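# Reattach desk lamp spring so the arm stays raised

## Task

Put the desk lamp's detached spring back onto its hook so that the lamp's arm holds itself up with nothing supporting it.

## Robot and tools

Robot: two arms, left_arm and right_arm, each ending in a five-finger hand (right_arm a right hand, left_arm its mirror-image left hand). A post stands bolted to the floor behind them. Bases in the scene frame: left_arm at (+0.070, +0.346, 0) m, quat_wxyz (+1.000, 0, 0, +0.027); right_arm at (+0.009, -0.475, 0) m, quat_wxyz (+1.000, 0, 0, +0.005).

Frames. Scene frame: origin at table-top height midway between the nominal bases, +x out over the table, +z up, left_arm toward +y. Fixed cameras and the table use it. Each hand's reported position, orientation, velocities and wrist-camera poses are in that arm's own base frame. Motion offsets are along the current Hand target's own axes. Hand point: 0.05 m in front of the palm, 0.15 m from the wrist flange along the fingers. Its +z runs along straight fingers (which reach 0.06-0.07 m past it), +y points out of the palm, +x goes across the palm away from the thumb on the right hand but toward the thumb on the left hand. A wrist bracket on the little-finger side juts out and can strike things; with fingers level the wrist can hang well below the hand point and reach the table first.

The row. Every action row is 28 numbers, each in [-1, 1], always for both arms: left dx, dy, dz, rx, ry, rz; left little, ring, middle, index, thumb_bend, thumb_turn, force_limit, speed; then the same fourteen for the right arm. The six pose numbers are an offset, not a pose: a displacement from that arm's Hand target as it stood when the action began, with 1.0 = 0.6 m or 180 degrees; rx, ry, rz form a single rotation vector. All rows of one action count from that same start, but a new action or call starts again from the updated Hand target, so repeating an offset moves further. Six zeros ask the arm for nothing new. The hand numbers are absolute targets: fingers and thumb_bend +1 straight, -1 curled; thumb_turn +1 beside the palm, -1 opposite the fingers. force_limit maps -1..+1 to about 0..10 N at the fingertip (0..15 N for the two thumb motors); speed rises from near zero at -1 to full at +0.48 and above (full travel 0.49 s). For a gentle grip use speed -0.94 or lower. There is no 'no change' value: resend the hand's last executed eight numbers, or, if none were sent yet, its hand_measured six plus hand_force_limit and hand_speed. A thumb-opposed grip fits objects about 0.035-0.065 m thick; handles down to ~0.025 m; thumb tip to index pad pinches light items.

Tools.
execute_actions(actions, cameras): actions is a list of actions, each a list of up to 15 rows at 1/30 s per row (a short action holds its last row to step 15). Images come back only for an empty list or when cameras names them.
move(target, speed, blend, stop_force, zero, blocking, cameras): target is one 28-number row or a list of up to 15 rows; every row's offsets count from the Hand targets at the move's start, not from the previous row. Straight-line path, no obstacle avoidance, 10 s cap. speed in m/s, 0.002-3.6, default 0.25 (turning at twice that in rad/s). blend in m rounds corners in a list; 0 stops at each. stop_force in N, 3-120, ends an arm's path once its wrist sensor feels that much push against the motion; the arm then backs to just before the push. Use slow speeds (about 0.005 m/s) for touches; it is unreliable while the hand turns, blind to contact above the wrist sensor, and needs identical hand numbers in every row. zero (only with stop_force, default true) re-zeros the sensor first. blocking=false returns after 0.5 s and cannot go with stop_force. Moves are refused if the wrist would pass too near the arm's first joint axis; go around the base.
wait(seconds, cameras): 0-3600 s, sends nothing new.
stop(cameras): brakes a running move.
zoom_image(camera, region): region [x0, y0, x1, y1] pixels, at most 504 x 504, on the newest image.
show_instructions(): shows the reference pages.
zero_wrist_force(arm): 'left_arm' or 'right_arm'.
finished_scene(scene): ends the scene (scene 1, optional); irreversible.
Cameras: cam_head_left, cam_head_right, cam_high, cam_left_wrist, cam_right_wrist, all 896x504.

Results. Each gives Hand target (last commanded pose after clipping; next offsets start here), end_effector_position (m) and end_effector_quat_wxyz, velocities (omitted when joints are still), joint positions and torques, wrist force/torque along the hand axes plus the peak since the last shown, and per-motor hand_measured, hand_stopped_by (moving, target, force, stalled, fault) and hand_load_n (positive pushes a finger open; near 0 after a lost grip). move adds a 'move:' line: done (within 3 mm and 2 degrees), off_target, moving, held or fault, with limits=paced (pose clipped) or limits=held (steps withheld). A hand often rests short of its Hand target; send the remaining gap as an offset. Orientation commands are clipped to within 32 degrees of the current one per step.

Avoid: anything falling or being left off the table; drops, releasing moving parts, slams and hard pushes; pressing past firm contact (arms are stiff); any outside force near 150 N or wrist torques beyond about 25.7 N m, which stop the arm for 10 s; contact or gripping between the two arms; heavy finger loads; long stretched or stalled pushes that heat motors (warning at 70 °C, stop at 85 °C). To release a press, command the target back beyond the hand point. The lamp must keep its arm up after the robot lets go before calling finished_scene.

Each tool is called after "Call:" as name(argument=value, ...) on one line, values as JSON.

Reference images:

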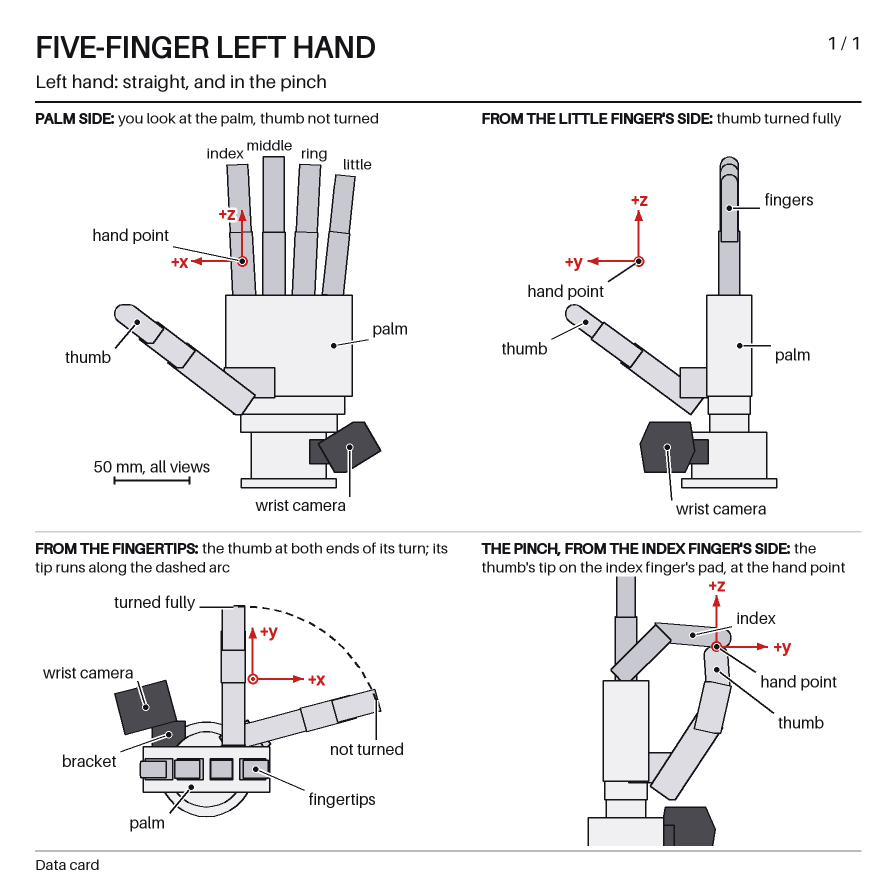

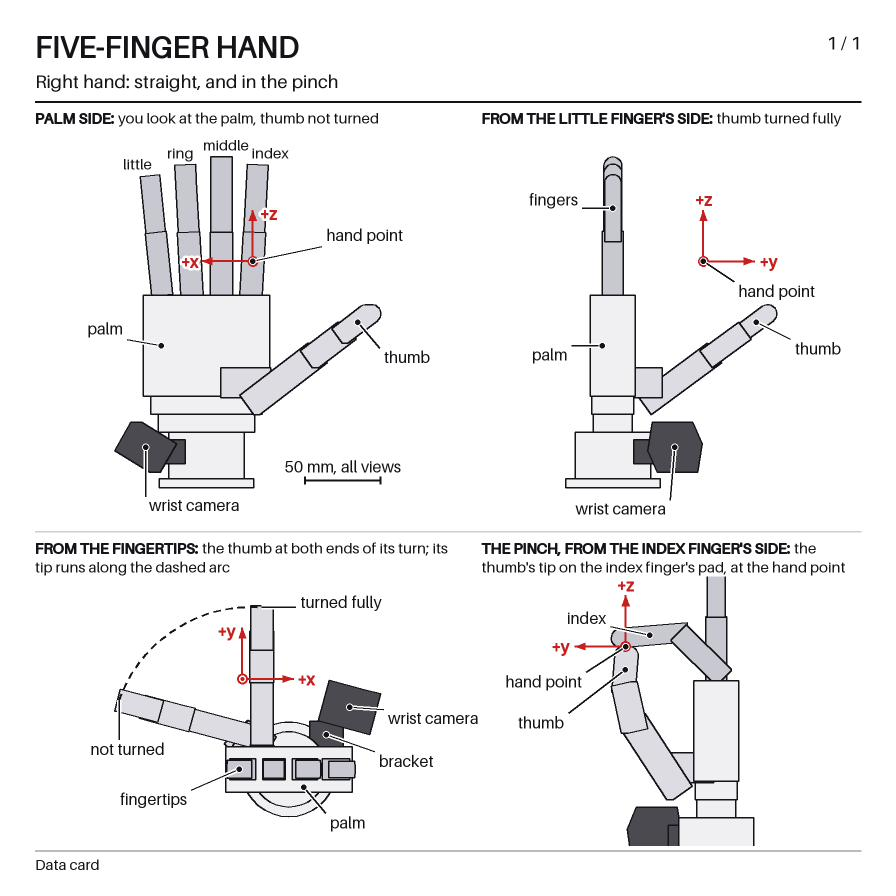

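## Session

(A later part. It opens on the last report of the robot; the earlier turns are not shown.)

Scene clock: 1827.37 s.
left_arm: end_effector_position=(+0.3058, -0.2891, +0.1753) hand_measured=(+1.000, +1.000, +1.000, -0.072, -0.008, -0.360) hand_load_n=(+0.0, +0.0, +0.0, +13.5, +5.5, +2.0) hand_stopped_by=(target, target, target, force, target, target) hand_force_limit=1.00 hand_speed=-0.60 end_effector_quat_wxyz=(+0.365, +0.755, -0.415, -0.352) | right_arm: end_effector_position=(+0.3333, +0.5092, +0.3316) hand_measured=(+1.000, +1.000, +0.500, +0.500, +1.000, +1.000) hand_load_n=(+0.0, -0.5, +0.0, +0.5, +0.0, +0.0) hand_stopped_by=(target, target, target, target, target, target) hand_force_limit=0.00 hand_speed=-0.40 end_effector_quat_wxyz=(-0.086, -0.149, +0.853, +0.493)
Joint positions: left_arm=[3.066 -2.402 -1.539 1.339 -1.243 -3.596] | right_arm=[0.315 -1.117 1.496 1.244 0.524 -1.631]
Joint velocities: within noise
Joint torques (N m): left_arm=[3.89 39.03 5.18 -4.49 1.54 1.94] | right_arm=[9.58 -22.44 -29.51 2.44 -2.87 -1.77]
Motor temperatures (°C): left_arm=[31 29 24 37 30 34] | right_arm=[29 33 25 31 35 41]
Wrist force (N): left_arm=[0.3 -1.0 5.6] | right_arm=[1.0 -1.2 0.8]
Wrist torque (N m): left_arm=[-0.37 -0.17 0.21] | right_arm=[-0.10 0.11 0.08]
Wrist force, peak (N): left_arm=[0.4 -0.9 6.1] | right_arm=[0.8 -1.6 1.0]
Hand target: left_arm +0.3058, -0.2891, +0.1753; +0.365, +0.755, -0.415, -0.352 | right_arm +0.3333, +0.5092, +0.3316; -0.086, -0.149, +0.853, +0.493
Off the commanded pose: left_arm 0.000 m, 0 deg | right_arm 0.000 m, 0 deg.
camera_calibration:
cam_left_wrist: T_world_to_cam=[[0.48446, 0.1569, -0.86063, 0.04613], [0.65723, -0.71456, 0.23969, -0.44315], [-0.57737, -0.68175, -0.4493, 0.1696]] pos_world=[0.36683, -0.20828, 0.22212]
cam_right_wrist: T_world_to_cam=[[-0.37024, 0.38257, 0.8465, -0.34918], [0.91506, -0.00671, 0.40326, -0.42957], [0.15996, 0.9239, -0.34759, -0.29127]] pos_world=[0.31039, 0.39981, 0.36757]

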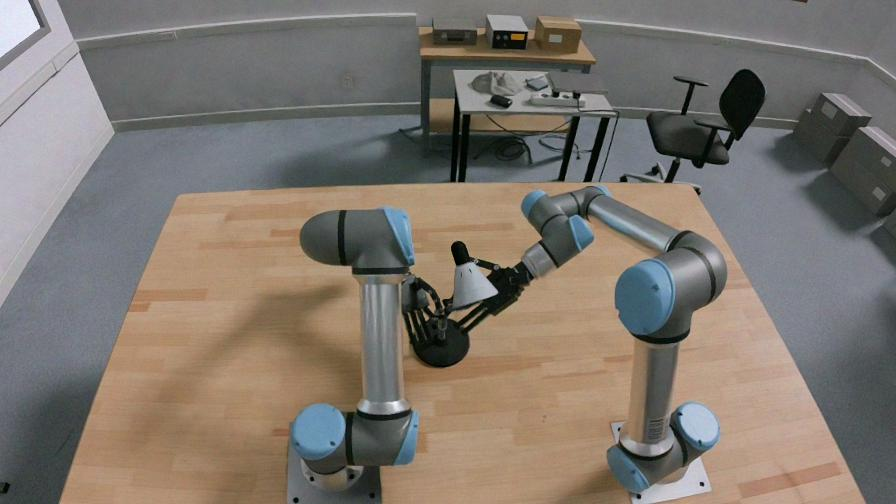

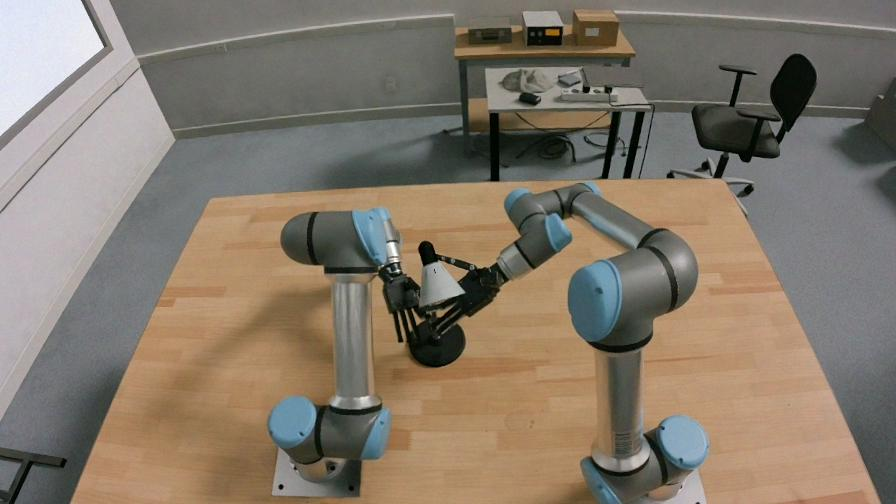

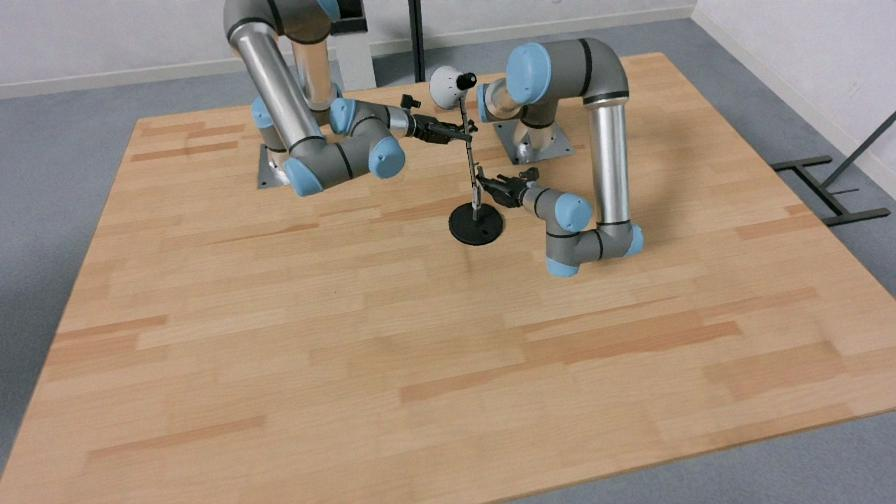

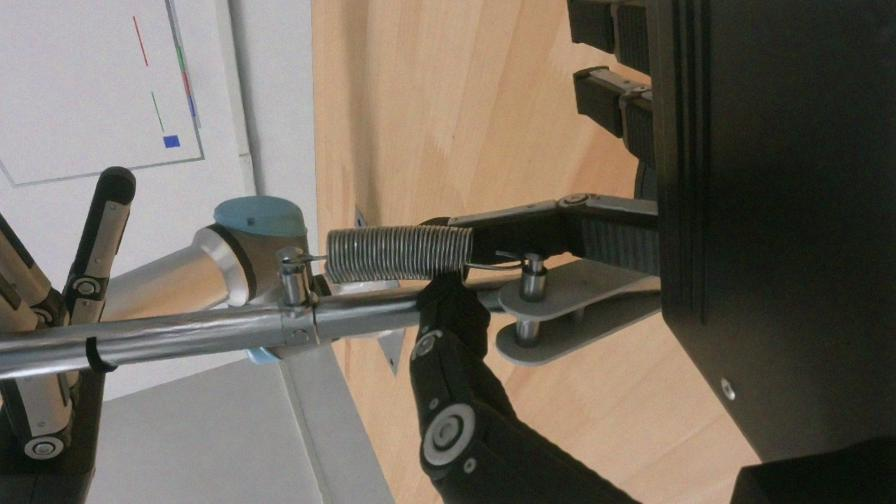

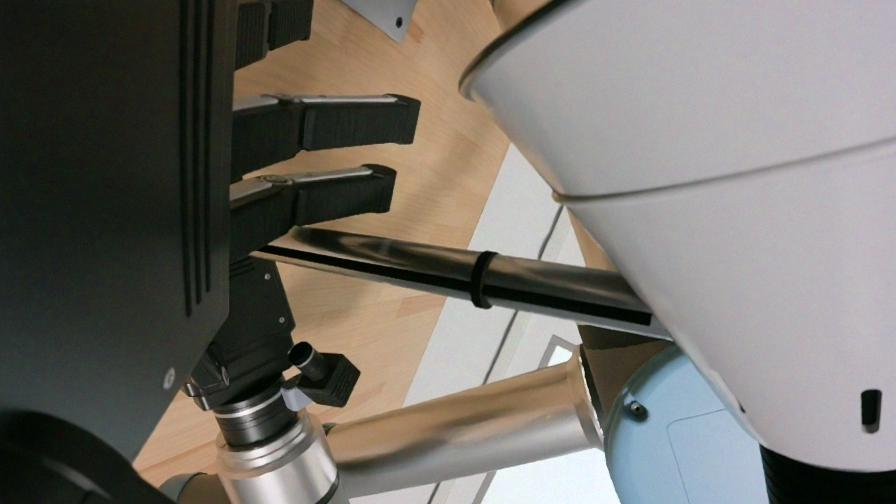

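Call:
zoom_image(camera="cam_high", region=[450, 140, 530, 220])

Call:
zoom_image(camera="cam_head_right", region=[380, 280, 480, 370])

Scaled by 6.300.

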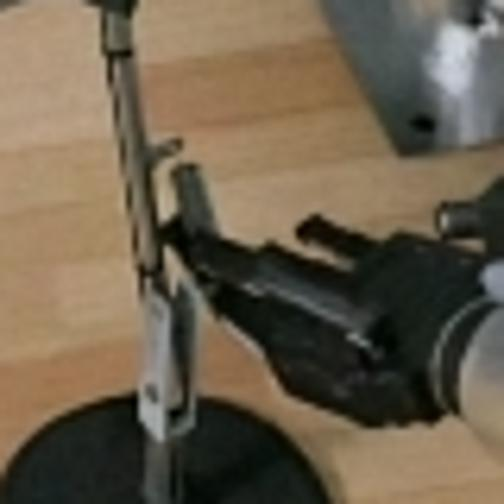

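Scaled by 5.040.

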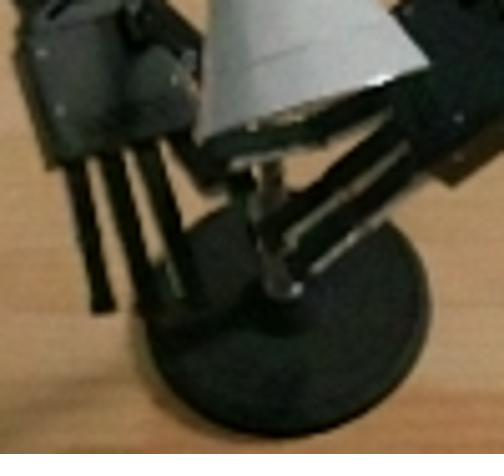

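Call:
execute_actions(actions=[], cameras=["cam_left_wrist"])

Call:
zoom_image(camera="cam_left_wrist", region=[480, 0, 720, 340])

Scene clock: 1849.30 s.
left_arm: end_effector_position=(+0.3058, -0.2891, +0.1753) hand_measured=(+1.000, +1.000, +1.000, -0.072, -0.008, -0.360) hand_load_n=(+0.5, +0.0, +0.0, +13.0, +5.5, +2.0) hand_stopped_by=(target, target, target, force, target, target) hand_force_limit=1.00 hand_speed=-0.60 end_effector_quat_wxyz=(+0.365, +0.755, -0.415, -0.352) | right_arm: end_effector_position=(+0.3333, +0.5092, +0.3316) hand_measured=(+1.000, +1.000, +0.500, +0.500, +1.000, +1.000) hand_load_n=(+0.0, -0.5, +0.0, +0.5, +0.0, +0.0) hand_stopped_by=(target, target, target, target, target, target) hand_force_limit=0.00 hand_speed=-0.40 end_effector_quat_wxyz=(-0.086, -0.149, +0.853, +0.493)
Joint positions: left_arm=[3.066 -2.402 -1.539 1.339 -1.243 -3.596] | right_arm=[0.315 -1.117 1.496 1.244 0.524 -1.631]
Joint velocities: within noise
Joint torques (N m): left_arm=[-1.19 39.22 6.04 -4.51 1.57 1.87] | right_arm=[9.62 -22.66 -29.44 2.37 -2.82 -1.81]
Motor temperatures (°C): left_arm=[31 29 24 37 30 34] | right_arm=[29 33 25 31 35 41]
Wrist force (N): left_arm=[0.5 -0.7 5.6] | right_arm=[0.9 -1.3 0.8]
Wrist torque (N m): left_arm=[-0.32 -0.20 0.21] | right_arm=[-0.11 0.12 0.07]
Wrist force, peak (N): left_arm=[0.6 -1.1 5.8] | right_arm=[0.9 -1.6 1.0]
Hand target: left_arm +0.3058, -0.2891, +0.1753; +0.365, +0.755, -0.415, -0.352 | right_arm +0.3333, +0.5092, +0.3316; -0.086, -0.149, +0.853, +0.493
Off the commanded pose: left_arm 0.000 m, 0 deg | right_arm 0.000 m, 0 deg.
camera_calibration:
cam_left_wrist: T_world_to_cam=[[0.48446, 0.1569, -0.86063, 0.04613], [0.65723, -0.71456, 0.23969, -0.44315], [-0.57737, -0.68175, -0.4493, 0.1696]] pos_world=[0.36683, -0.20828, 0.22212]
Images, in order (width x height): cam_left_wrist 896x504.

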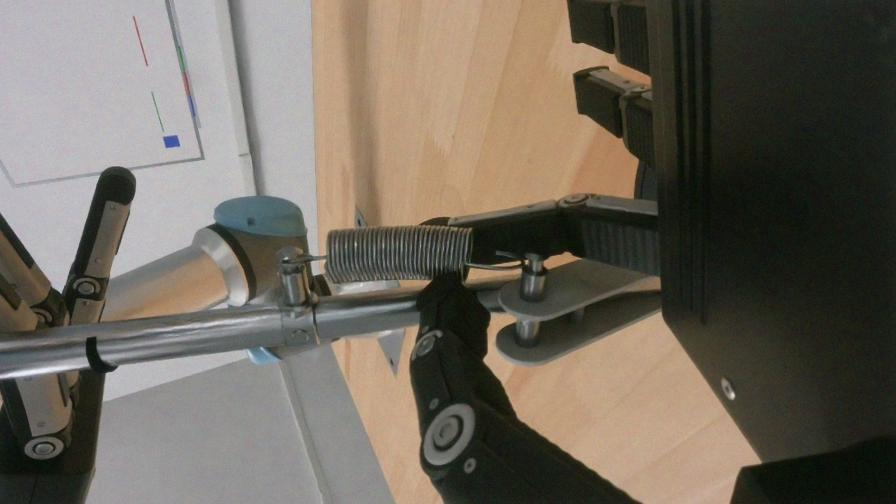

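Scaled by 1.482.

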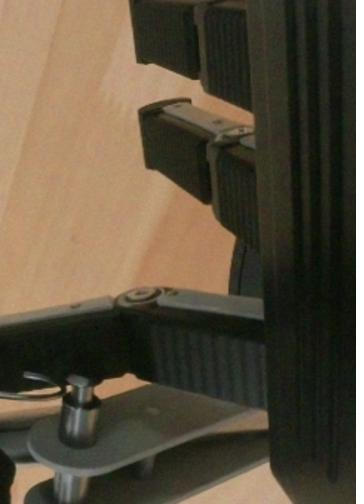

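Call:
move(target=[-0.00644,-0.00173,0,0,0,0,1,1,1,-0.35,-0.01,-0.36,1.0,-0.6,0,0,0,0,0,0,1,1,0.5,0.5,1,1,0,-0.4], speed=0.01, cameras=["cam_left_wrist"])

Call:
zoom_image(camera="cam_left_wrist", region=[330, 160, 580, 340])

Scene clock: 1867.03 s.
left_arm: end_effector_position=(+0.3046, -0.2851, +0.1753) hand_measured=(+1.000, +1.000, +1.000, -0.072, -0.008, -0.360) hand_load_n=(+0.0, +0.0, +0.0, +11.0, +5.5, +2.5) hand_stopped_by=(target, target, target, force, target, target) hand_force_limit=1.00 hand_speed=-0.60 end_effector_quat_wxyz=(+0.365, +0.755, -0.415, -0.352) | right_arm: end_effector_position=(+0.3333, +0.5092, +0.3316) hand_measured=(+1.000, +1.000, +0.500, +0.500, +1.000, +1.000) hand_load_n=(+0.0, +0.0, +0.0, +0.5, +0.0, +0.0) hand_stopped_by=(target, target, target, target, target, target) hand_force_limit=0.00 hand_speed=-0.40 end_effector_quat_wxyz=(-0.086, -0.149, +0.853, +0.493)
Joint positions: left_arm=[3.073 -2.398 -1.548 1.343 -1.25 -3.592] | right_arm=[0.315 -1.117 1.496 1.244 0.524 -1.631]
Joint torques (N m): left_arm=[-3.09 50.17 15.23 -1.34 1.55 1.08] | right_arm=[10.14 -22.25 -29.46 2.39 -2.88 -1.69]
Wrist force (N): left_arm=[-2.0 -1.2 3.1] | right_arm=[0.8 -1.3 0.6]
Wrist torque (N m): left_arm=[-0.28 -0.23 0.02] | right_arm=[-0.11 0.13 0.06]
Wrist force, peak (N): left_arm=[2.7 -1.7 6.7] | right_arm=[1.0 -1.6 0.8]
Hand target: left_arm +0.3046, -0.2853, +0.1753; +0.365, +0.755, -0.415, -0.352 | right_arm +0.3333, +0.5092, +0.3316; -0.086, -0.149, +0.853, +0.493
Off the commanded pose: left_arm 0.000 m, 0 deg | right_arm 0.000 m, 0 deg.
move: done
cam_left_wrist: T_world_to_cam=[[0.48447, 0.15683, -0.86064, 0.04608], [0.65716, -0.71462, 0.23971, -0.43957], [-0.57743, -0.68171, -0.44927, 0.17159]] pos_world=[0.36563, -0.20438, 0.22212]

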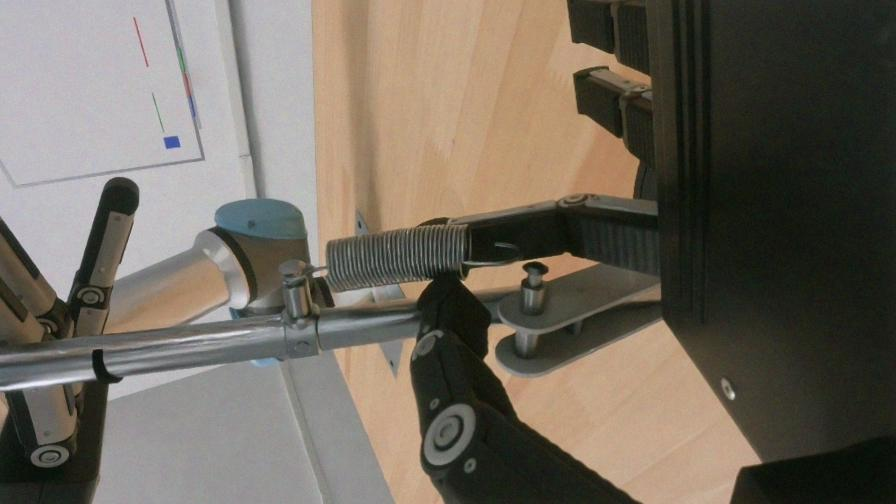

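Scaled by 2.016.

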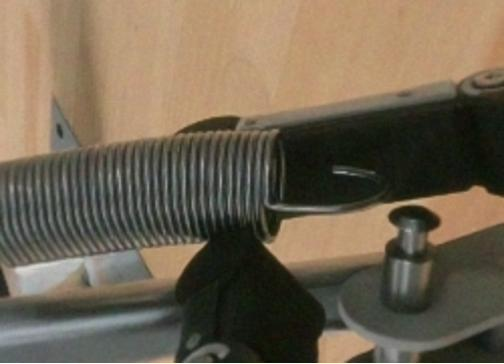

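Call:
move(target=[-0.004,-0.0011,0,0,0,0,1,1,1,-0.35,-0.01,-0.36,1.0,-0.6,0,0,0,0,0,0,1,1,0.5,0.5,1,1,0,-0.4], speed=0.01, cameras=["cam_left_wrist"])

Call:
zoom_image(camera="cam_left_wrist", region=[330, 160, 580, 340])

Scene clock: 1875.70 s.
left_arm: end_effector_position=(+0.3039, -0.2828, +0.1753) hand_measured=(+1.000, +1.000, +1.000, -0.072, -0.008, -0.360) hand_load_n=(+0.0, +0.0, +0.0, +8.0, +4.5, +2.5) hand_stopped_by=(target, target, target, force, target, target) hand_force_limit=1.00 hand_speed=-0.60 end_effector_quat_wxyz=(+0.365, +0.755, -0.415, -0.352) | right_arm: end_effector_position=(+0.3333, +0.5092, +0.3316) hand_measured=(+1.000, +1.000, +0.500, +0.500, +1.000, +1.000) hand_load_n=(+0.0, +0.0, +0.0, +0.5, +0.0, +0.0) hand_stopped_by=(target, target, target, target, target, target) hand_force_limit=0.00 hand_speed=-0.40 end_effector_quat_wxyz=(-0.086, -0.149, +0.853, +0.493)
Joint positions: left_arm=[3.077 -2.396 -1.554 1.345 -1.253 -3.59] | right_arm=[0.315 -1.117 1.496 1.244 0.524 -1.631]
Joint torques (N m): left_arm=[-3.91 50.07 16.21 -1.11 0.23 1] | right_arm=[10.39 -22.24 -29.43 2.34 -2.96 -1.72]
Wrist force (N): left_arm=[1.9 1.6 0.1] | right_arm=[0.7 -1.1 0.9]
Wrist torque (N m): left_arm=[0.01 -0.37 0.10] | right_arm=[-0.11 0.14 0.06]
Wrist force, peak (N): left_arm=[-3.4 -0.8 3.6] | right_arm=[0.8 -1.5 0.9]
Hand target: left_arm +0.3039, -0.2829, +0.1753; +0.365, +0.755, -0.415, -0.352 | right_arm +0.3333, +0.5092, +0.3316; -0.086, -0.149, +0.853, +0.493
Off the commanded pose: left_arm 0.000 m, 0 deg | right_arm 0.000 m, 0 deg.
move: done
cam_left_wrist: T_world_to_cam=[[0.48443, 0.15687, -0.86065, 0.046], [0.65719, -0.71461, 0.23966, -0.43744], [-0.57743, -0.68171, -0.44927, 0.17271]] pos_world=[0.36493, -0.20208, 0.22202]

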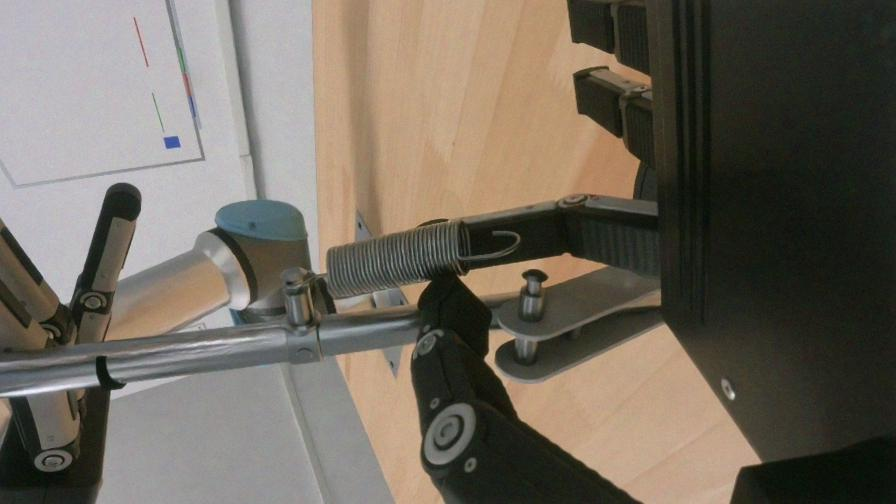

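Scaled by 2.016.

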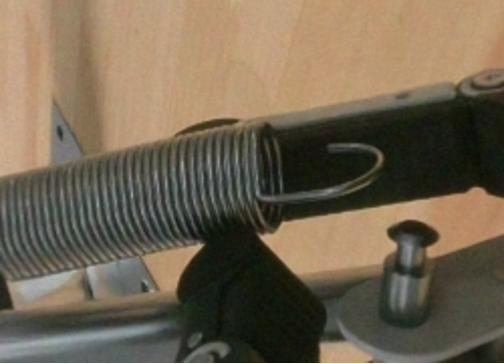

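Call:
move(target=[0.0001,-0.0006,0,-0.0644,-0.01725,0,1,1,1,-0.35,-0.01,-0.36,1.0,-0.6,0,0,0,0,0,0,1,1,0.5,0.5,1,1,0,-0.4], speed=0.03, cameras=["cam_left_wrist"])

Call:
zoom_image(camera="cam_left_wrist", region=[330, 160, 580, 340])

Scene clock: 1909.33 s.
left_arm: end_effector_position=(+0.3041, -0.2828, +0.1749) hand_measured=(+1.000, +1.000, +1.000, -0.072, -0.008, -0.360) hand_load_n=(+0.0, +0.0, +0.0, +6.5, +3.0, +2.0) hand_stopped_by=(target, target, target, force, target, target) hand_force_limit=1.00 hand_speed=-0.60 end_effector_quat_wxyz=(+0.428, +0.705, -0.387, -0.412) | right_arm: end_effector_position=(+0.3333, +0.5092, +0.3316) hand_measured=(+1.000, +1.000, +0.500, +0.500, +1.000, +1.000) hand_load_n=(+0.0, +0.0, +0.0, +0.0, +0.0, +0.0) hand_stopped_by=(target, target, target, target, target, target) hand_force_limit=0.00 hand_speed=-0.40 end_effector_quat_wxyz=(-0.086, -0.149, +0.853, +0.493)
Joint positions: left_arm=[3.084 -2.49 -1.581 1.247 -1.229 -3.515] | right_arm=[0.315 -1.117 1.496 1.244 0.524 -1.631]
Joint torques (N m): left_arm=[6.98 51.05 8.08 -1.56 0.85 0.33] | right_arm=[10.22 -23.03 -29.35 2.31 -3.03 -1.72]
Wrist force (N): left_arm=[1.6 -1.3 0.3] | right_arm=[0.8 -1.2 0.8]
Wrist torque (N m): left_arm=[-0.23 -0.39 0.17] | right_arm=[-0.11 0.13 0.07]
Wrist force, peak (N): left_arm=[1.8 1.8 0.0] | right_arm=[0.9 -1.5 0.9]
Hand target: left_arm +0.3041, -0.2828, +0.1749; +0.428, +0.705, -0.387, -0.412 | right_arm +0.3333, +0.5092, +0.3316; -0.086, -0.149, +0.853, +0.493
Off the commanded pose: left_arm 0.000 m, 0 deg | right_arm 0.000 m, 0 deg.
move: done
cam_left_wrist: T_world_to_cam=[[0.30239, 0.10034, -0.94789, 0.10029], [0.69657, -0.70208, 0.14789, -0.42981], [-0.65066, -0.70499, -0.28219, 0.15916]] pos_world=[0.37262, -0.19962, 0.20354]

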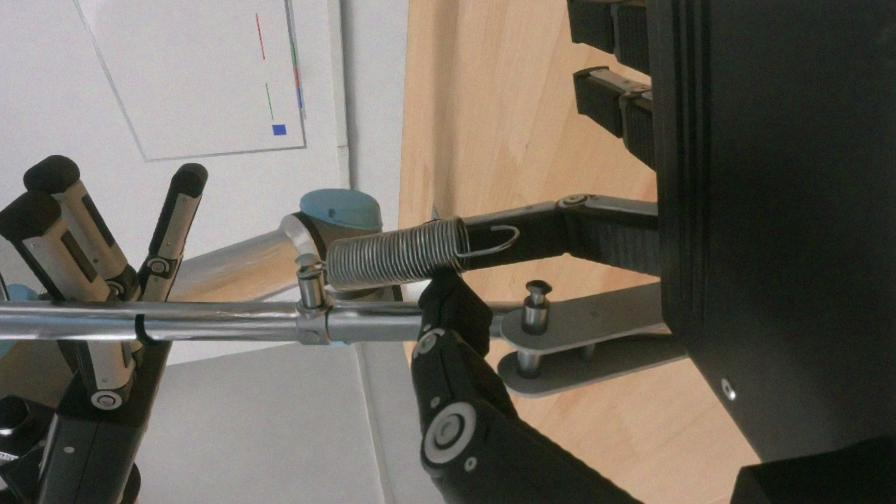

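Scaled by 2.016.

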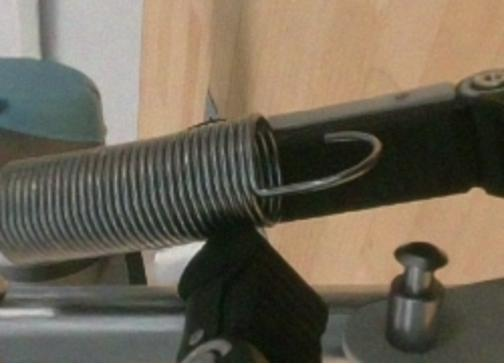

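Call:
execute_actions(actions=[[[0,0,0,0,0,0,1,1,1,-0.35,-0.01,-0.42,1.0,-0.8,0,0,0,0,0,0,1,1,0.5,0.5,1,1,0,-0.4]],[[0,0,0,0,0,0,1,1,1,-0.37,-0.01,-0.42,1.0,-0.6,0,0,0,0,0,0,1,1,0.5,0.5,1,1,0,-0.4]]], cameras=["cam_left_wrist"])

Call:
zoom_image(camera="cam_left_wrist", region=[330, 160, 580, 340])

Scene clock: 1923.60 s.
left_arm: end_effector_position=(+0.3041, -0.2828, +0.1749) hand_measured=(+1.000, +1.000, +1.000, -0.250, -0.010, -0.420) hand_load_n=(+0.0, +0.0, +0.0, +10.5, +0.0, +0.0) hand_stopped_by=(target, target, target, force, target, target) hand_force_limit=1.00 hand_speed=-0.60 end_effector_quat_wxyz=(+0.428, +0.705, -0.387, -0.412) | right_arm: end_effector_position=(+0.3333, +0.5092, +0.3316) hand_measured=(+1.000, +1.000, +0.500, +0.500, +1.000, +1.000) hand_load_n=(+0.5, +0.0, +0.0, +0.5, -0.5, +0.0) hand_stopped_by=(target, target, target, target, target, target) hand_force_limit=0.00 hand_speed=-0.40 end_effector_quat_wxyz=(-0.086, -0.149, +0.853, +0.493)
Joint positions: left_arm=[3.084 -2.49 -1.581 1.247 -1.229 -3.515] | right_arm=[0.315 -1.117 1.496 1.244 0.524 -1.631]
Joint torques (N m): left_arm=[-3.85 56.23 16.72 -1.1 -0.93 -1.76] | right_arm=[10.3 -23.62 -28.74 2.15 -2.99 -1.65]
Wrist force (N): left_arm=[1.8 -1.1 0.3] | right_arm=[0.7 -1.1 0.7]
Wrist torque (N m): left_arm=[-0.21 -0.40 0.19] | right_arm=[-0.09 0.14 0.06]
Wrist force, peak (N): left_arm=[2.0 -1.6 0.7] | right_arm=[1.0 -1.2 1.1]
Hand target: left_arm +0.3041, -0.2828, +0.1749; +0.428, +0.705, -0.387, -0.412 | right_arm +0.3333, +0.5092, +0.3316; -0.086, -0.149, +0.853, +0.493
Off the commanded pose: left_arm 0.000 m, 0 deg | right_arm 0.000 m, 0 deg.
cam_left_wrist: T_world_to_cam=[[0.30296, 0.1005, -0.94769, 0.10016], [0.69647, -0.70212, 0.14819, -0.42985], [-0.6505, -0.70493, -0.28271, 0.15924]] pos_world=[0.37262, -0.19962, 0.20364]

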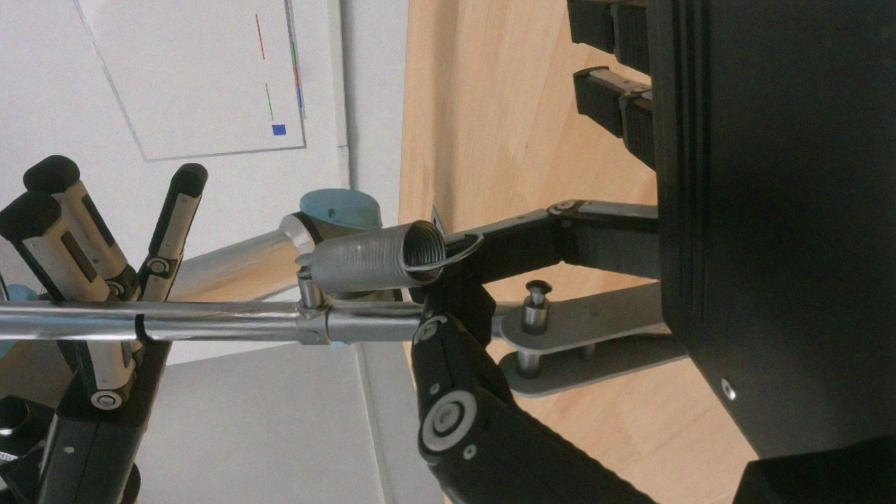

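Scaled by 2.016.

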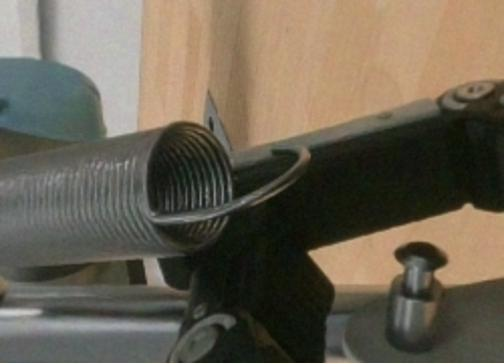

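Call:
execute_actions(actions=[[[0,0,0,0,0,0,1,1,1,0.6,-0.01,-0.36,0.3,-0.5,0,0,0,0,0,0,1,1,0.5,0.5,1,1,0,-0.4]]], cameras=["cam_left_wrist"])

Scene clock: 1927.60 s.
left_arm: end_effector_position=(+0.3041, -0.2828, +0.1749) hand_measured=(+1.000, +1.000, +1.000, +0.600, -0.010, -0.360) hand_load_n=(+0.0, +0.0, +0.0, +0.0, +0.0, +0.0) hand_stopped_by=(target, target, target, target, target, target) hand_force_limit=0.30 hand_speed=-0.50 end_effector_quat_wxyz=(+0.428, +0.705, -0.387, -0.412) | right_arm: end_effector_position=(+0.3333, +0.5092, +0.3316) hand_measured=(+1.000, +1.000, +0.500, +0.500, +1.000, +1.000) hand_load_n=(+0.0, +0.0, +0.0, +0.5, +0.0, +0.0) hand_stopped_by=(target, target, target, target, target, target) hand_force_limit=0.00 hand_speed=-0.40 end_effector_quat_wxyz=(-0.086, -0.149, +0.853, +0.493)
Joint positions: left_arm=[3.084 -2.49 -1.581 1.247 -1.229 -3.515] | right_arm=[0.315 -1.117 1.496 1.244 0.524 -1.631]
Joint torques (N m): left_arm=[-4.51 54.25 12.88 -3.29 -0.87 0.03] | right_arm=[10.8 -23.43 -28.31 2.15 -3.11 -1.66]
Wrist force (N): left_arm=[1.5 -1.2 0.2] | right_arm=[0.6 -1.1 1.0]
Wrist torque (N m): left_arm=[-0.22 -0.38 0.18] | right_arm=[-0.11 0.15 0.06]
Wrist force, peak (N): left_arm=[1.9 -1.7 0.6] | right_arm=[0.8 -1.3 1.0]
Hand target: left_arm +0.3041, -0.2828, +0.1749; +0.428, +0.705, -0.387, -0.412 | right_arm +0.3333, +0.5092, +0.3316; -0.086, -0.149, +0.853, +0.493
Off the commanded pose: left_arm 0.000 m, 0 deg | right_arm 0.000 m, 0 deg.
cam_left_wrist: T_world_to_cam=[[0.30296, 0.1005, -0.94769, 0.10016], [0.69647, -0.70212, 0.14819, -0.42985], [-0.6505, -0.70493, -0.28271, 0.15924]] pos_world=[0.37262, -0.19962, 0.20364]

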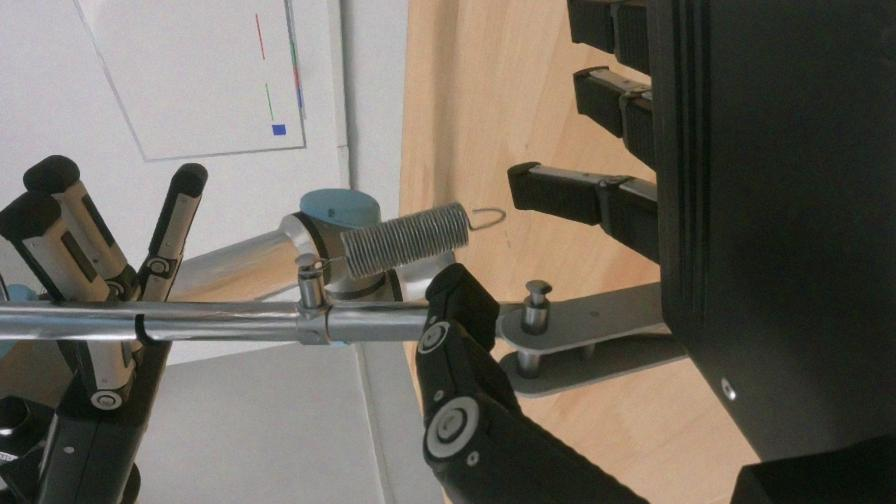

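Call:
move(target=[0.0109,0.0019,0.0037,0,0,0,1,1,1,0.6,-0.01,-0.36,0.3,-0.5,0,0,0,0,0,0,1,1,0.5,0.5,1,1,0,-0.4], speed=0.02, cameras=["cam_left_wrist"])

Call:
execute_actions(actions=[[[0,0,0,0,0,0,1,1,1,0.25,-0.01,-0.36,-0.5,-0.7,0,0,0,0,0,0,1,1,0.5,0.5,1,1,0,-0.4]]], cameras=["cam_left_wrist"])

Scene clock: 1944.63 s.
left_arm: end_effector_position=(+0.3042, -0.2898, +0.1737) hand_measured=(+1.000, +1.000, +1.000, +0.600, -0.010, -0.360) hand_load_n=(+0.0, +0.0, +0.0, +0.0, +0.0, +0.0) hand_stopped_by=(target, target, target, target, target, target) hand_force_limit=0.30 hand_speed=-0.50 end_effector_quat_wxyz=(+0.428, +0.705, -0.387, -0.412) | right_arm: end_effector_position=(+0.3333, +0.5092, +0.3316) hand_measured=(+1.000, +1.000, +0.500, +0.500, +1.000, +1.000) hand_load_n=(+0.0, +0.5, +0.0, +0.0, +0.0, +0.0) hand_stopped_by=(target, target, target, target, target, target) hand_force_limit=0.00 hand_speed=-0.40 end_effector_quat_wxyz=(-0.086, -0.149, +0.853, +0.493)
Joint positions: left_arm=[3.072 -2.496 -1.572 1.245 -1.217 -3.52] | right_arm=[0.315 -1.117 1.496 1.244 0.524 -1.631]
Joint torques (N m): left_arm=[6.65 49.51 3.71 -3.39 -1.17 -0.79] | right_arm=[10.61 -23.93 -27.99 1.97 -3.25 -1.62]
Wrist force (N): left_arm=[1.6 -1.2 0.5] | right_arm=[0.8 -1.2 0.6]
Wrist torque (N m): left_arm=[-0.24 -0.39 0.30] | right_arm=[-0.11 0.14 0.06]
Wrist force, peak (N): left_arm=[1.9 -1.3 0.5] | right_arm=[0.8 -1.4 0.9]
Hand target: left_arm +0.3042, -0.2897, +0.1737; +0.428, +0.705, -0.387, -0.412 | right_arm +0.3333, +0.5092, +0.3316; -0.086, -0.149, +0.853, +0.493
Off the commanded pose: left_arm 0.000 m, 0 deg | right_arm 0.000 m, 0 deg.
move: done
cam_left_wrist: T_world_to_cam=[[0.30294, 0.10052, -0.94769, 0.09961], [0.69648, -0.70212, 0.14817, -0.43464], [-0.6505, -0.70493, -0.28271, 0.15401]] pos_world=[0.37272, -0.20662, 0.20234]

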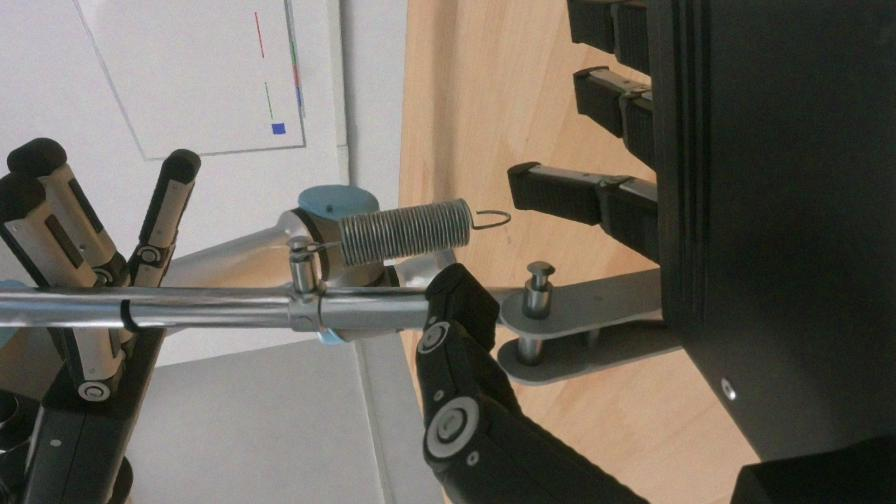

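Scene clock: 1945.33 s.
left_arm: end_effector_position=(+0.3042, -0.2897, +0.1737) hand_measured=(+1.000, +1.000, +1.000, +0.250, -0.010, -0.360) hand_load_n=(+0.0, +0.0, +0.0, +0.0, +0.0, +0.0) hand_stopped_by=(target, target, target, target, target, target) hand_force_limit=-0.50 hand_speed=-0.70 end_effector_quat_wxyz=(+0.428, +0.705, -0.387, -0.412) | right_arm: end_effector_position=(+0.3333, +0.5092, +0.3316) hand_measured=(+1.000, +1.000, +0.500, +0.500, +1.000, +1.000) hand_load_n=(+0.0, +0.0, +0.0, +0.5, +0.0, +0.0) hand_stopped_by=(target, target, target, target, target, target) hand_force_limit=0.00 hand_speed=-0.40 end_effector_quat_wxyz=(-0.086, -0.149, +0.853, +0.493)
Joint positions: left_arm=[3.072 -2.496 -1.572 1.245 -1.217 -3.52] | right_arm=[0.315 -1.117 1.496 1.244 0.524 -1.631]
Joint torques (N m): left_arm=[7.35 54.66 2.92 -1.16 -1.13 1.95] | right_arm=[10.7 -24.36 -27.78 1.97 -3.3 -1.62]
Wrist force (N): left_arm=[1.6 -1.2 0.3] | right_arm=[0.7 -1.0 0.8]
Wrist torque (N m): left_arm=[-0.24 -0.40 0.31] | right_arm=[-0.09 0.13 0.06]
Wrist force, peak (N): left_arm=[1.6 -1.5 0.3] | right_arm=[0.7 -1.5 0.8]
Hand target: left_arm +0.3042, -0.2897, +0.1737; +0.428, +0.705, -0.387, -0.412 | right_arm +0.3333, +0.5092, +0.3316; -0.086, -0.149, +0.853, +0.493
Off the commanded pose: left_arm 0.000 m, 0 deg | right_arm 0.000 m, 0 deg.
cam_left_wrist: T_world_to_cam=[[0.3029, 0.10056, -0.9477, 0.09963], [0.6965, -0.70211, 0.1481, -0.43456], [-0.6505, -0.70493, -0.28271, 0.15408]] pos_world=[0.37272, -0.20652, 0.20234]

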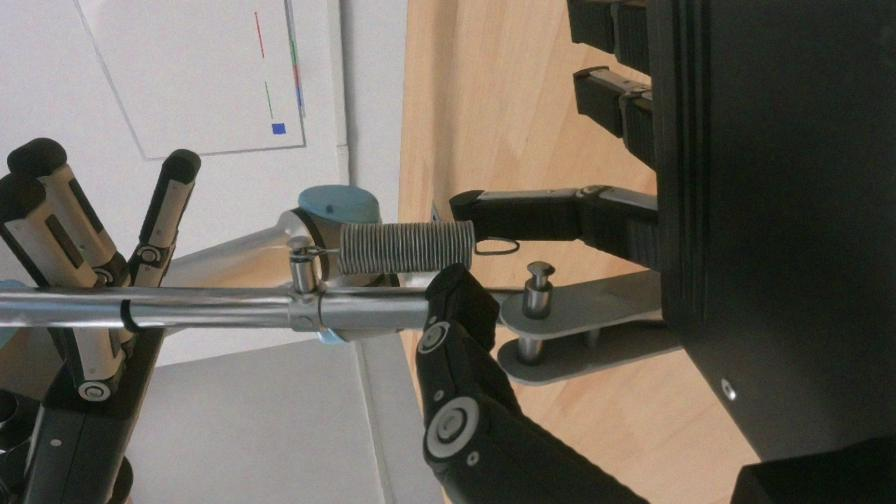

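Call:
execute_actions(actions=[[[0,0,0,0,0,0,1,1,1,-0.08,-0.01,-0.36,-0.5,-0.88,0,0,0,0,0,0,1,1,0.5,0.5,1,1,0,-0.4]]], cameras=["cam_left_wrist"])

Call:
zoom_image(camera="cam_left_wrist", region=[330, 160, 580, 340])

Scene clock: 1948.57 s.
left_arm: end_effector_position=(+0.3042, -0.2897, +0.1737) hand_measured=(+1.000, +1.000, +1.000, +0.006, -0.010, -0.360) hand_load_n=(+0.0, +0.0, +0.0, +4.0, +2.0, +0.0) hand_stopped_by=(target, target, target, force, target, target) hand_force_limit=-0.50 hand_speed=-0.88 end_effector_quat_wxyz=(+0.428, +0.705, -0.387, -0.412) | right_arm: end_effector_position=(+0.3333, +0.5092, +0.3316) hand_measured=(+1.000, +1.000, +0.500, +0.500, +1.000, +1.000) hand_load_n=(+0.0, +0.0, +0.0, +0.5, +0.0, +0.0) hand_stopped_by=(target, target, target, target, target, target) hand_force_limit=0.00 hand_speed=-0.40 end_effector_quat_wxyz=(-0.086, -0.149, +0.853, +0.493)
Joint positions: left_arm=[3.072 -2.496 -1.572 1.245 -1.217 -3.52] | right_arm=[0.315 -1.117 1.496 1.244 0.524 -1.631]
Joint torques (N m): left_arm=[6.91 54.64 3.29 -0.87 -1.08 1.9] | right_arm=[10.24 -24.18 -27.27 1.99 -3.21 -1.67]
Wrist force (N): left_arm=[2.0 -2.5 0.2] | right_arm=[0.8 -1.2 0.9]
Wrist torque (N m): left_arm=[-0.30 -0.42 0.33] | right_arm=[-0.12 0.12 0.06]
Wrist force, peak (N): left_arm=[2.0 -2.8 0.4] | right_arm=[1.0 -1.3 0.9]
Hand target: left_arm +0.3042, -0.2897, +0.1737; +0.428, +0.705, -0.387, -0.412 | right_arm +0.3333, +0.5092, +0.3316; -0.086, -0.149, +0.853, +0.493
Off the commanded pose: left_arm 0.000 m, 0 deg | right_arm 0.000 m, 0 deg.
cam_left_wrist: T_world_to_cam=[[0.30296, 0.1005, -0.94769, 0.09959], [0.69647, -0.70212, 0.14819, -0.43457], [-0.6505, -0.70493, -0.28271, 0.15408]] pos_world=[0.37272, -0.20652, 0.20234]

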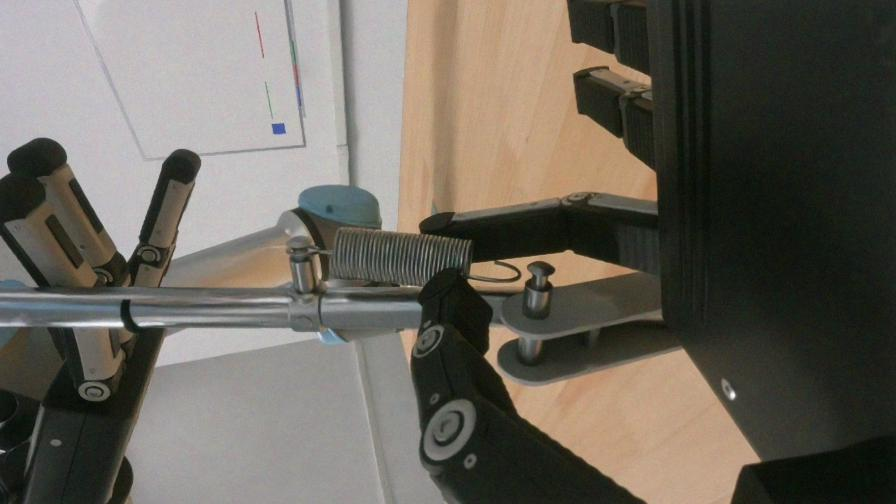

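Scaled by 2.016.

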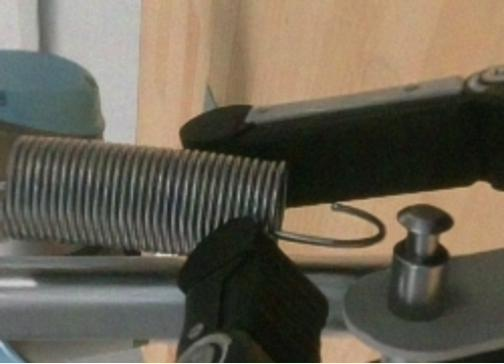

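Call:
execute_actions(actions=[[[0,0,0,0,0,0,1,1,1,-0.35,-0.01,-0.36,1.0,-0.6,0,0,0,0,0,0,1,1,0.5,0.5,1,1,0,-0.4]]], cameras=["cam_left_wrist"])

Call:
zoom_image(camera="cam_left_wrist", region=[330, 160, 580, 340])

Scene clock: 1952.33 s.
left_arm: end_effector_position=(+0.3042, -0.2897, +0.1737) hand_measured=(+1.000, +1.000, +1.000, -0.046, -0.008, -0.360) hand_load_n=(+0.0, +0.0, +0.0, +13.5, +6.0, +2.0) hand_stopped_by=(target, target, target, force, target, target) hand_force_limit=1.00 hand_speed=-0.60 end_effector_quat_wxyz=(+0.428, +0.705, -0.387, -0.412) | right_arm: end_effector_position=(+0.3333, +0.5092, +0.3316) hand_measured=(+1.000, +1.000, +0.500, +0.500, +1.000, +1.000) hand_load_n=(+0.0, +0.0, +0.0, +0.0, +0.0, +0.0) hand_stopped_by=(target, target, target, target, target, target) hand_force_limit=0.00 hand_speed=-0.40 end_effector_quat_wxyz=(-0.086, -0.149, +0.853, +0.493)
Joint positions: left_arm=[3.072 -2.496 -1.572 1.245 -1.217 -3.52] | right_arm=[0.315 -1.117 1.496 1.244 0.524 -1.631]
Joint torques (N m): left_arm=[4.62 54.73 3.37 -2.91 -0.83 1.9] | right_arm=[10.65 -24.11 -27.06 1.94 -3.28 -1.57]
Wrist force (N): left_arm=[3.3 -6.7 0.1] | right_arm=[1.0 -1.1 0.9]
Wrist torque (N m): left_arm=[-0.50 -0.45 0.36] | right_arm=[-0.12 0.10 0.07]
Wrist force, peak (N): left_arm=[3.6 -6.8 0.1] | right_arm=[0.7 -1.3 0.9]
Hand target: left_arm +0.3042, -0.2897, +0.1737; +0.428, +0.705, -0.387, -0.412 | right_arm +0.3333, +0.5092, +0.3316; -0.086, -0.149, +0.853, +0.493
Off the commanded pose: left_arm 0.000 m, 0 deg | right_arm 0.000 m, 0 deg.
cam_left_wrist: T_world_to_cam=[[0.30296, 0.1005, -0.94769, 0.09959], [0.69647, -0.70212, 0.14819, -0.43457], [-0.6505, -0.70493, -0.28271, 0.15408]] pos_world=[0.37272, -0.20652, 0.20234]

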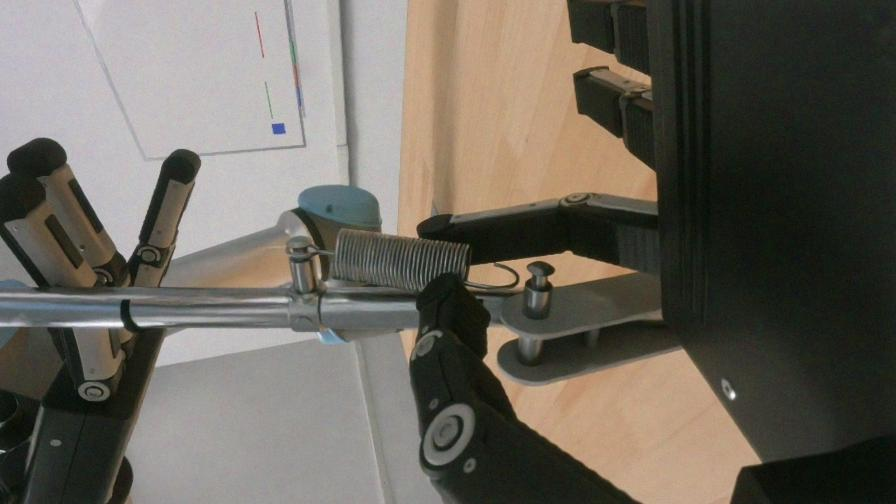

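Scaled by 2.016.

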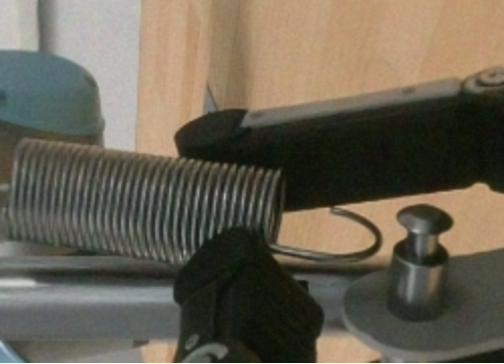

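Call:
move(target=[-0.00195,-0.00559,-0.00104,0,0,0,1,1,1,-0.35,-0.01,-0.36,1.0,-0.6,0,0,0,0,0,0,1,1,0.5,0.5,1,1,0,-0.4], speed=0.01, cameras=["cam_left_wrist"])

Call:
zoom_image(camera="cam_left_wrist", region=[330, 160, 580, 340])

Scene clock: 1956.43 s.
left_arm: end_effector_position=(+0.3050, -0.2873, +0.1710) hand_measured=(+1.000, +1.000, +1.000, -0.046, -0.008, -0.360) hand_load_n=(+0.0, +0.0, +0.0, +11.0, +9.0, +0.0) hand_stopped_by=(target, target, target, force, target, target) hand_force_limit=1.00 hand_speed=-0.60 end_effector_quat_wxyz=(+0.428, +0.705, -0.387, -0.412) | right_arm: end_effector_position=(+0.3333, +0.5092, +0.3316) hand_measured=(+1.000, +1.000, +0.500, +0.500, +1.000, +1.000) hand_load_n=(+0.0, +0.0, +0.0, +0.5, +0.0, +0.0) hand_stopped_by=(target, target, target, target, target, target) hand_force_limit=0.00 hand_speed=-0.40 end_effector_quat_wxyz=(-0.086, -0.149, +0.853, +0.493)
Joint positions: left_arm=[3.076 -2.501 -1.571 1.249 -1.221 -3.518] | right_arm=[0.315 -1.117 1.496 1.244 0.524 -1.631]
Joint torques (N m): left_arm=[2.12 44.43 18.7 0.58 -0.5 1.2] | right_arm=[10.22 -24.51 -26.68 1.81 -3.3 -1.62]
Wrist force (N): left_arm=[-1.2 8.4 2.9] | right_arm=[0.7 -1.3 0.9]
Wrist torque (N m): left_arm=[0.11 -0.22 0.07] | right_arm=[-0.13 0.14 0.06]
Wrist force, peak (N): left_arm=[-1.3 8.5 2.8] | right_arm=[0.8 -1.3 0.9]
Hand target: left_arm +0.3050, -0.2873, +0.1711; +0.428, +0.705, -0.387, -0.412 | right_arm +0.3333, +0.5092, +0.3316; -0.086, -0.149, +0.853, +0.493
Off the commanded pose: left_arm 0.000 m, 0 deg | right_arm 0.000 m, 0 deg.
move: done
cam_left_wrist: T_world_to_cam=[[0.30296, 0.1005, -0.94769, 0.09664], [0.69647, -0.70212, 0.14819, -0.43306], [-0.6505, -0.70493, -0.28271, 0.15556]] pos_world=[0.37352, -0.20412, 0.19974]

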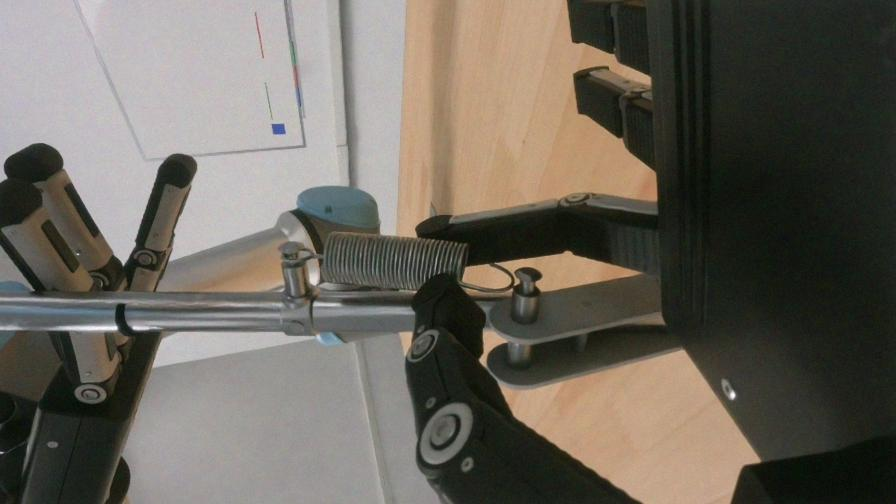

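Scaled by 2.016.

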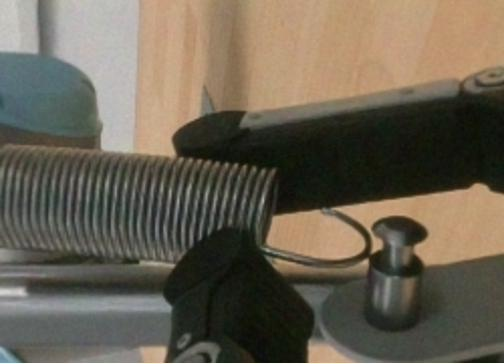

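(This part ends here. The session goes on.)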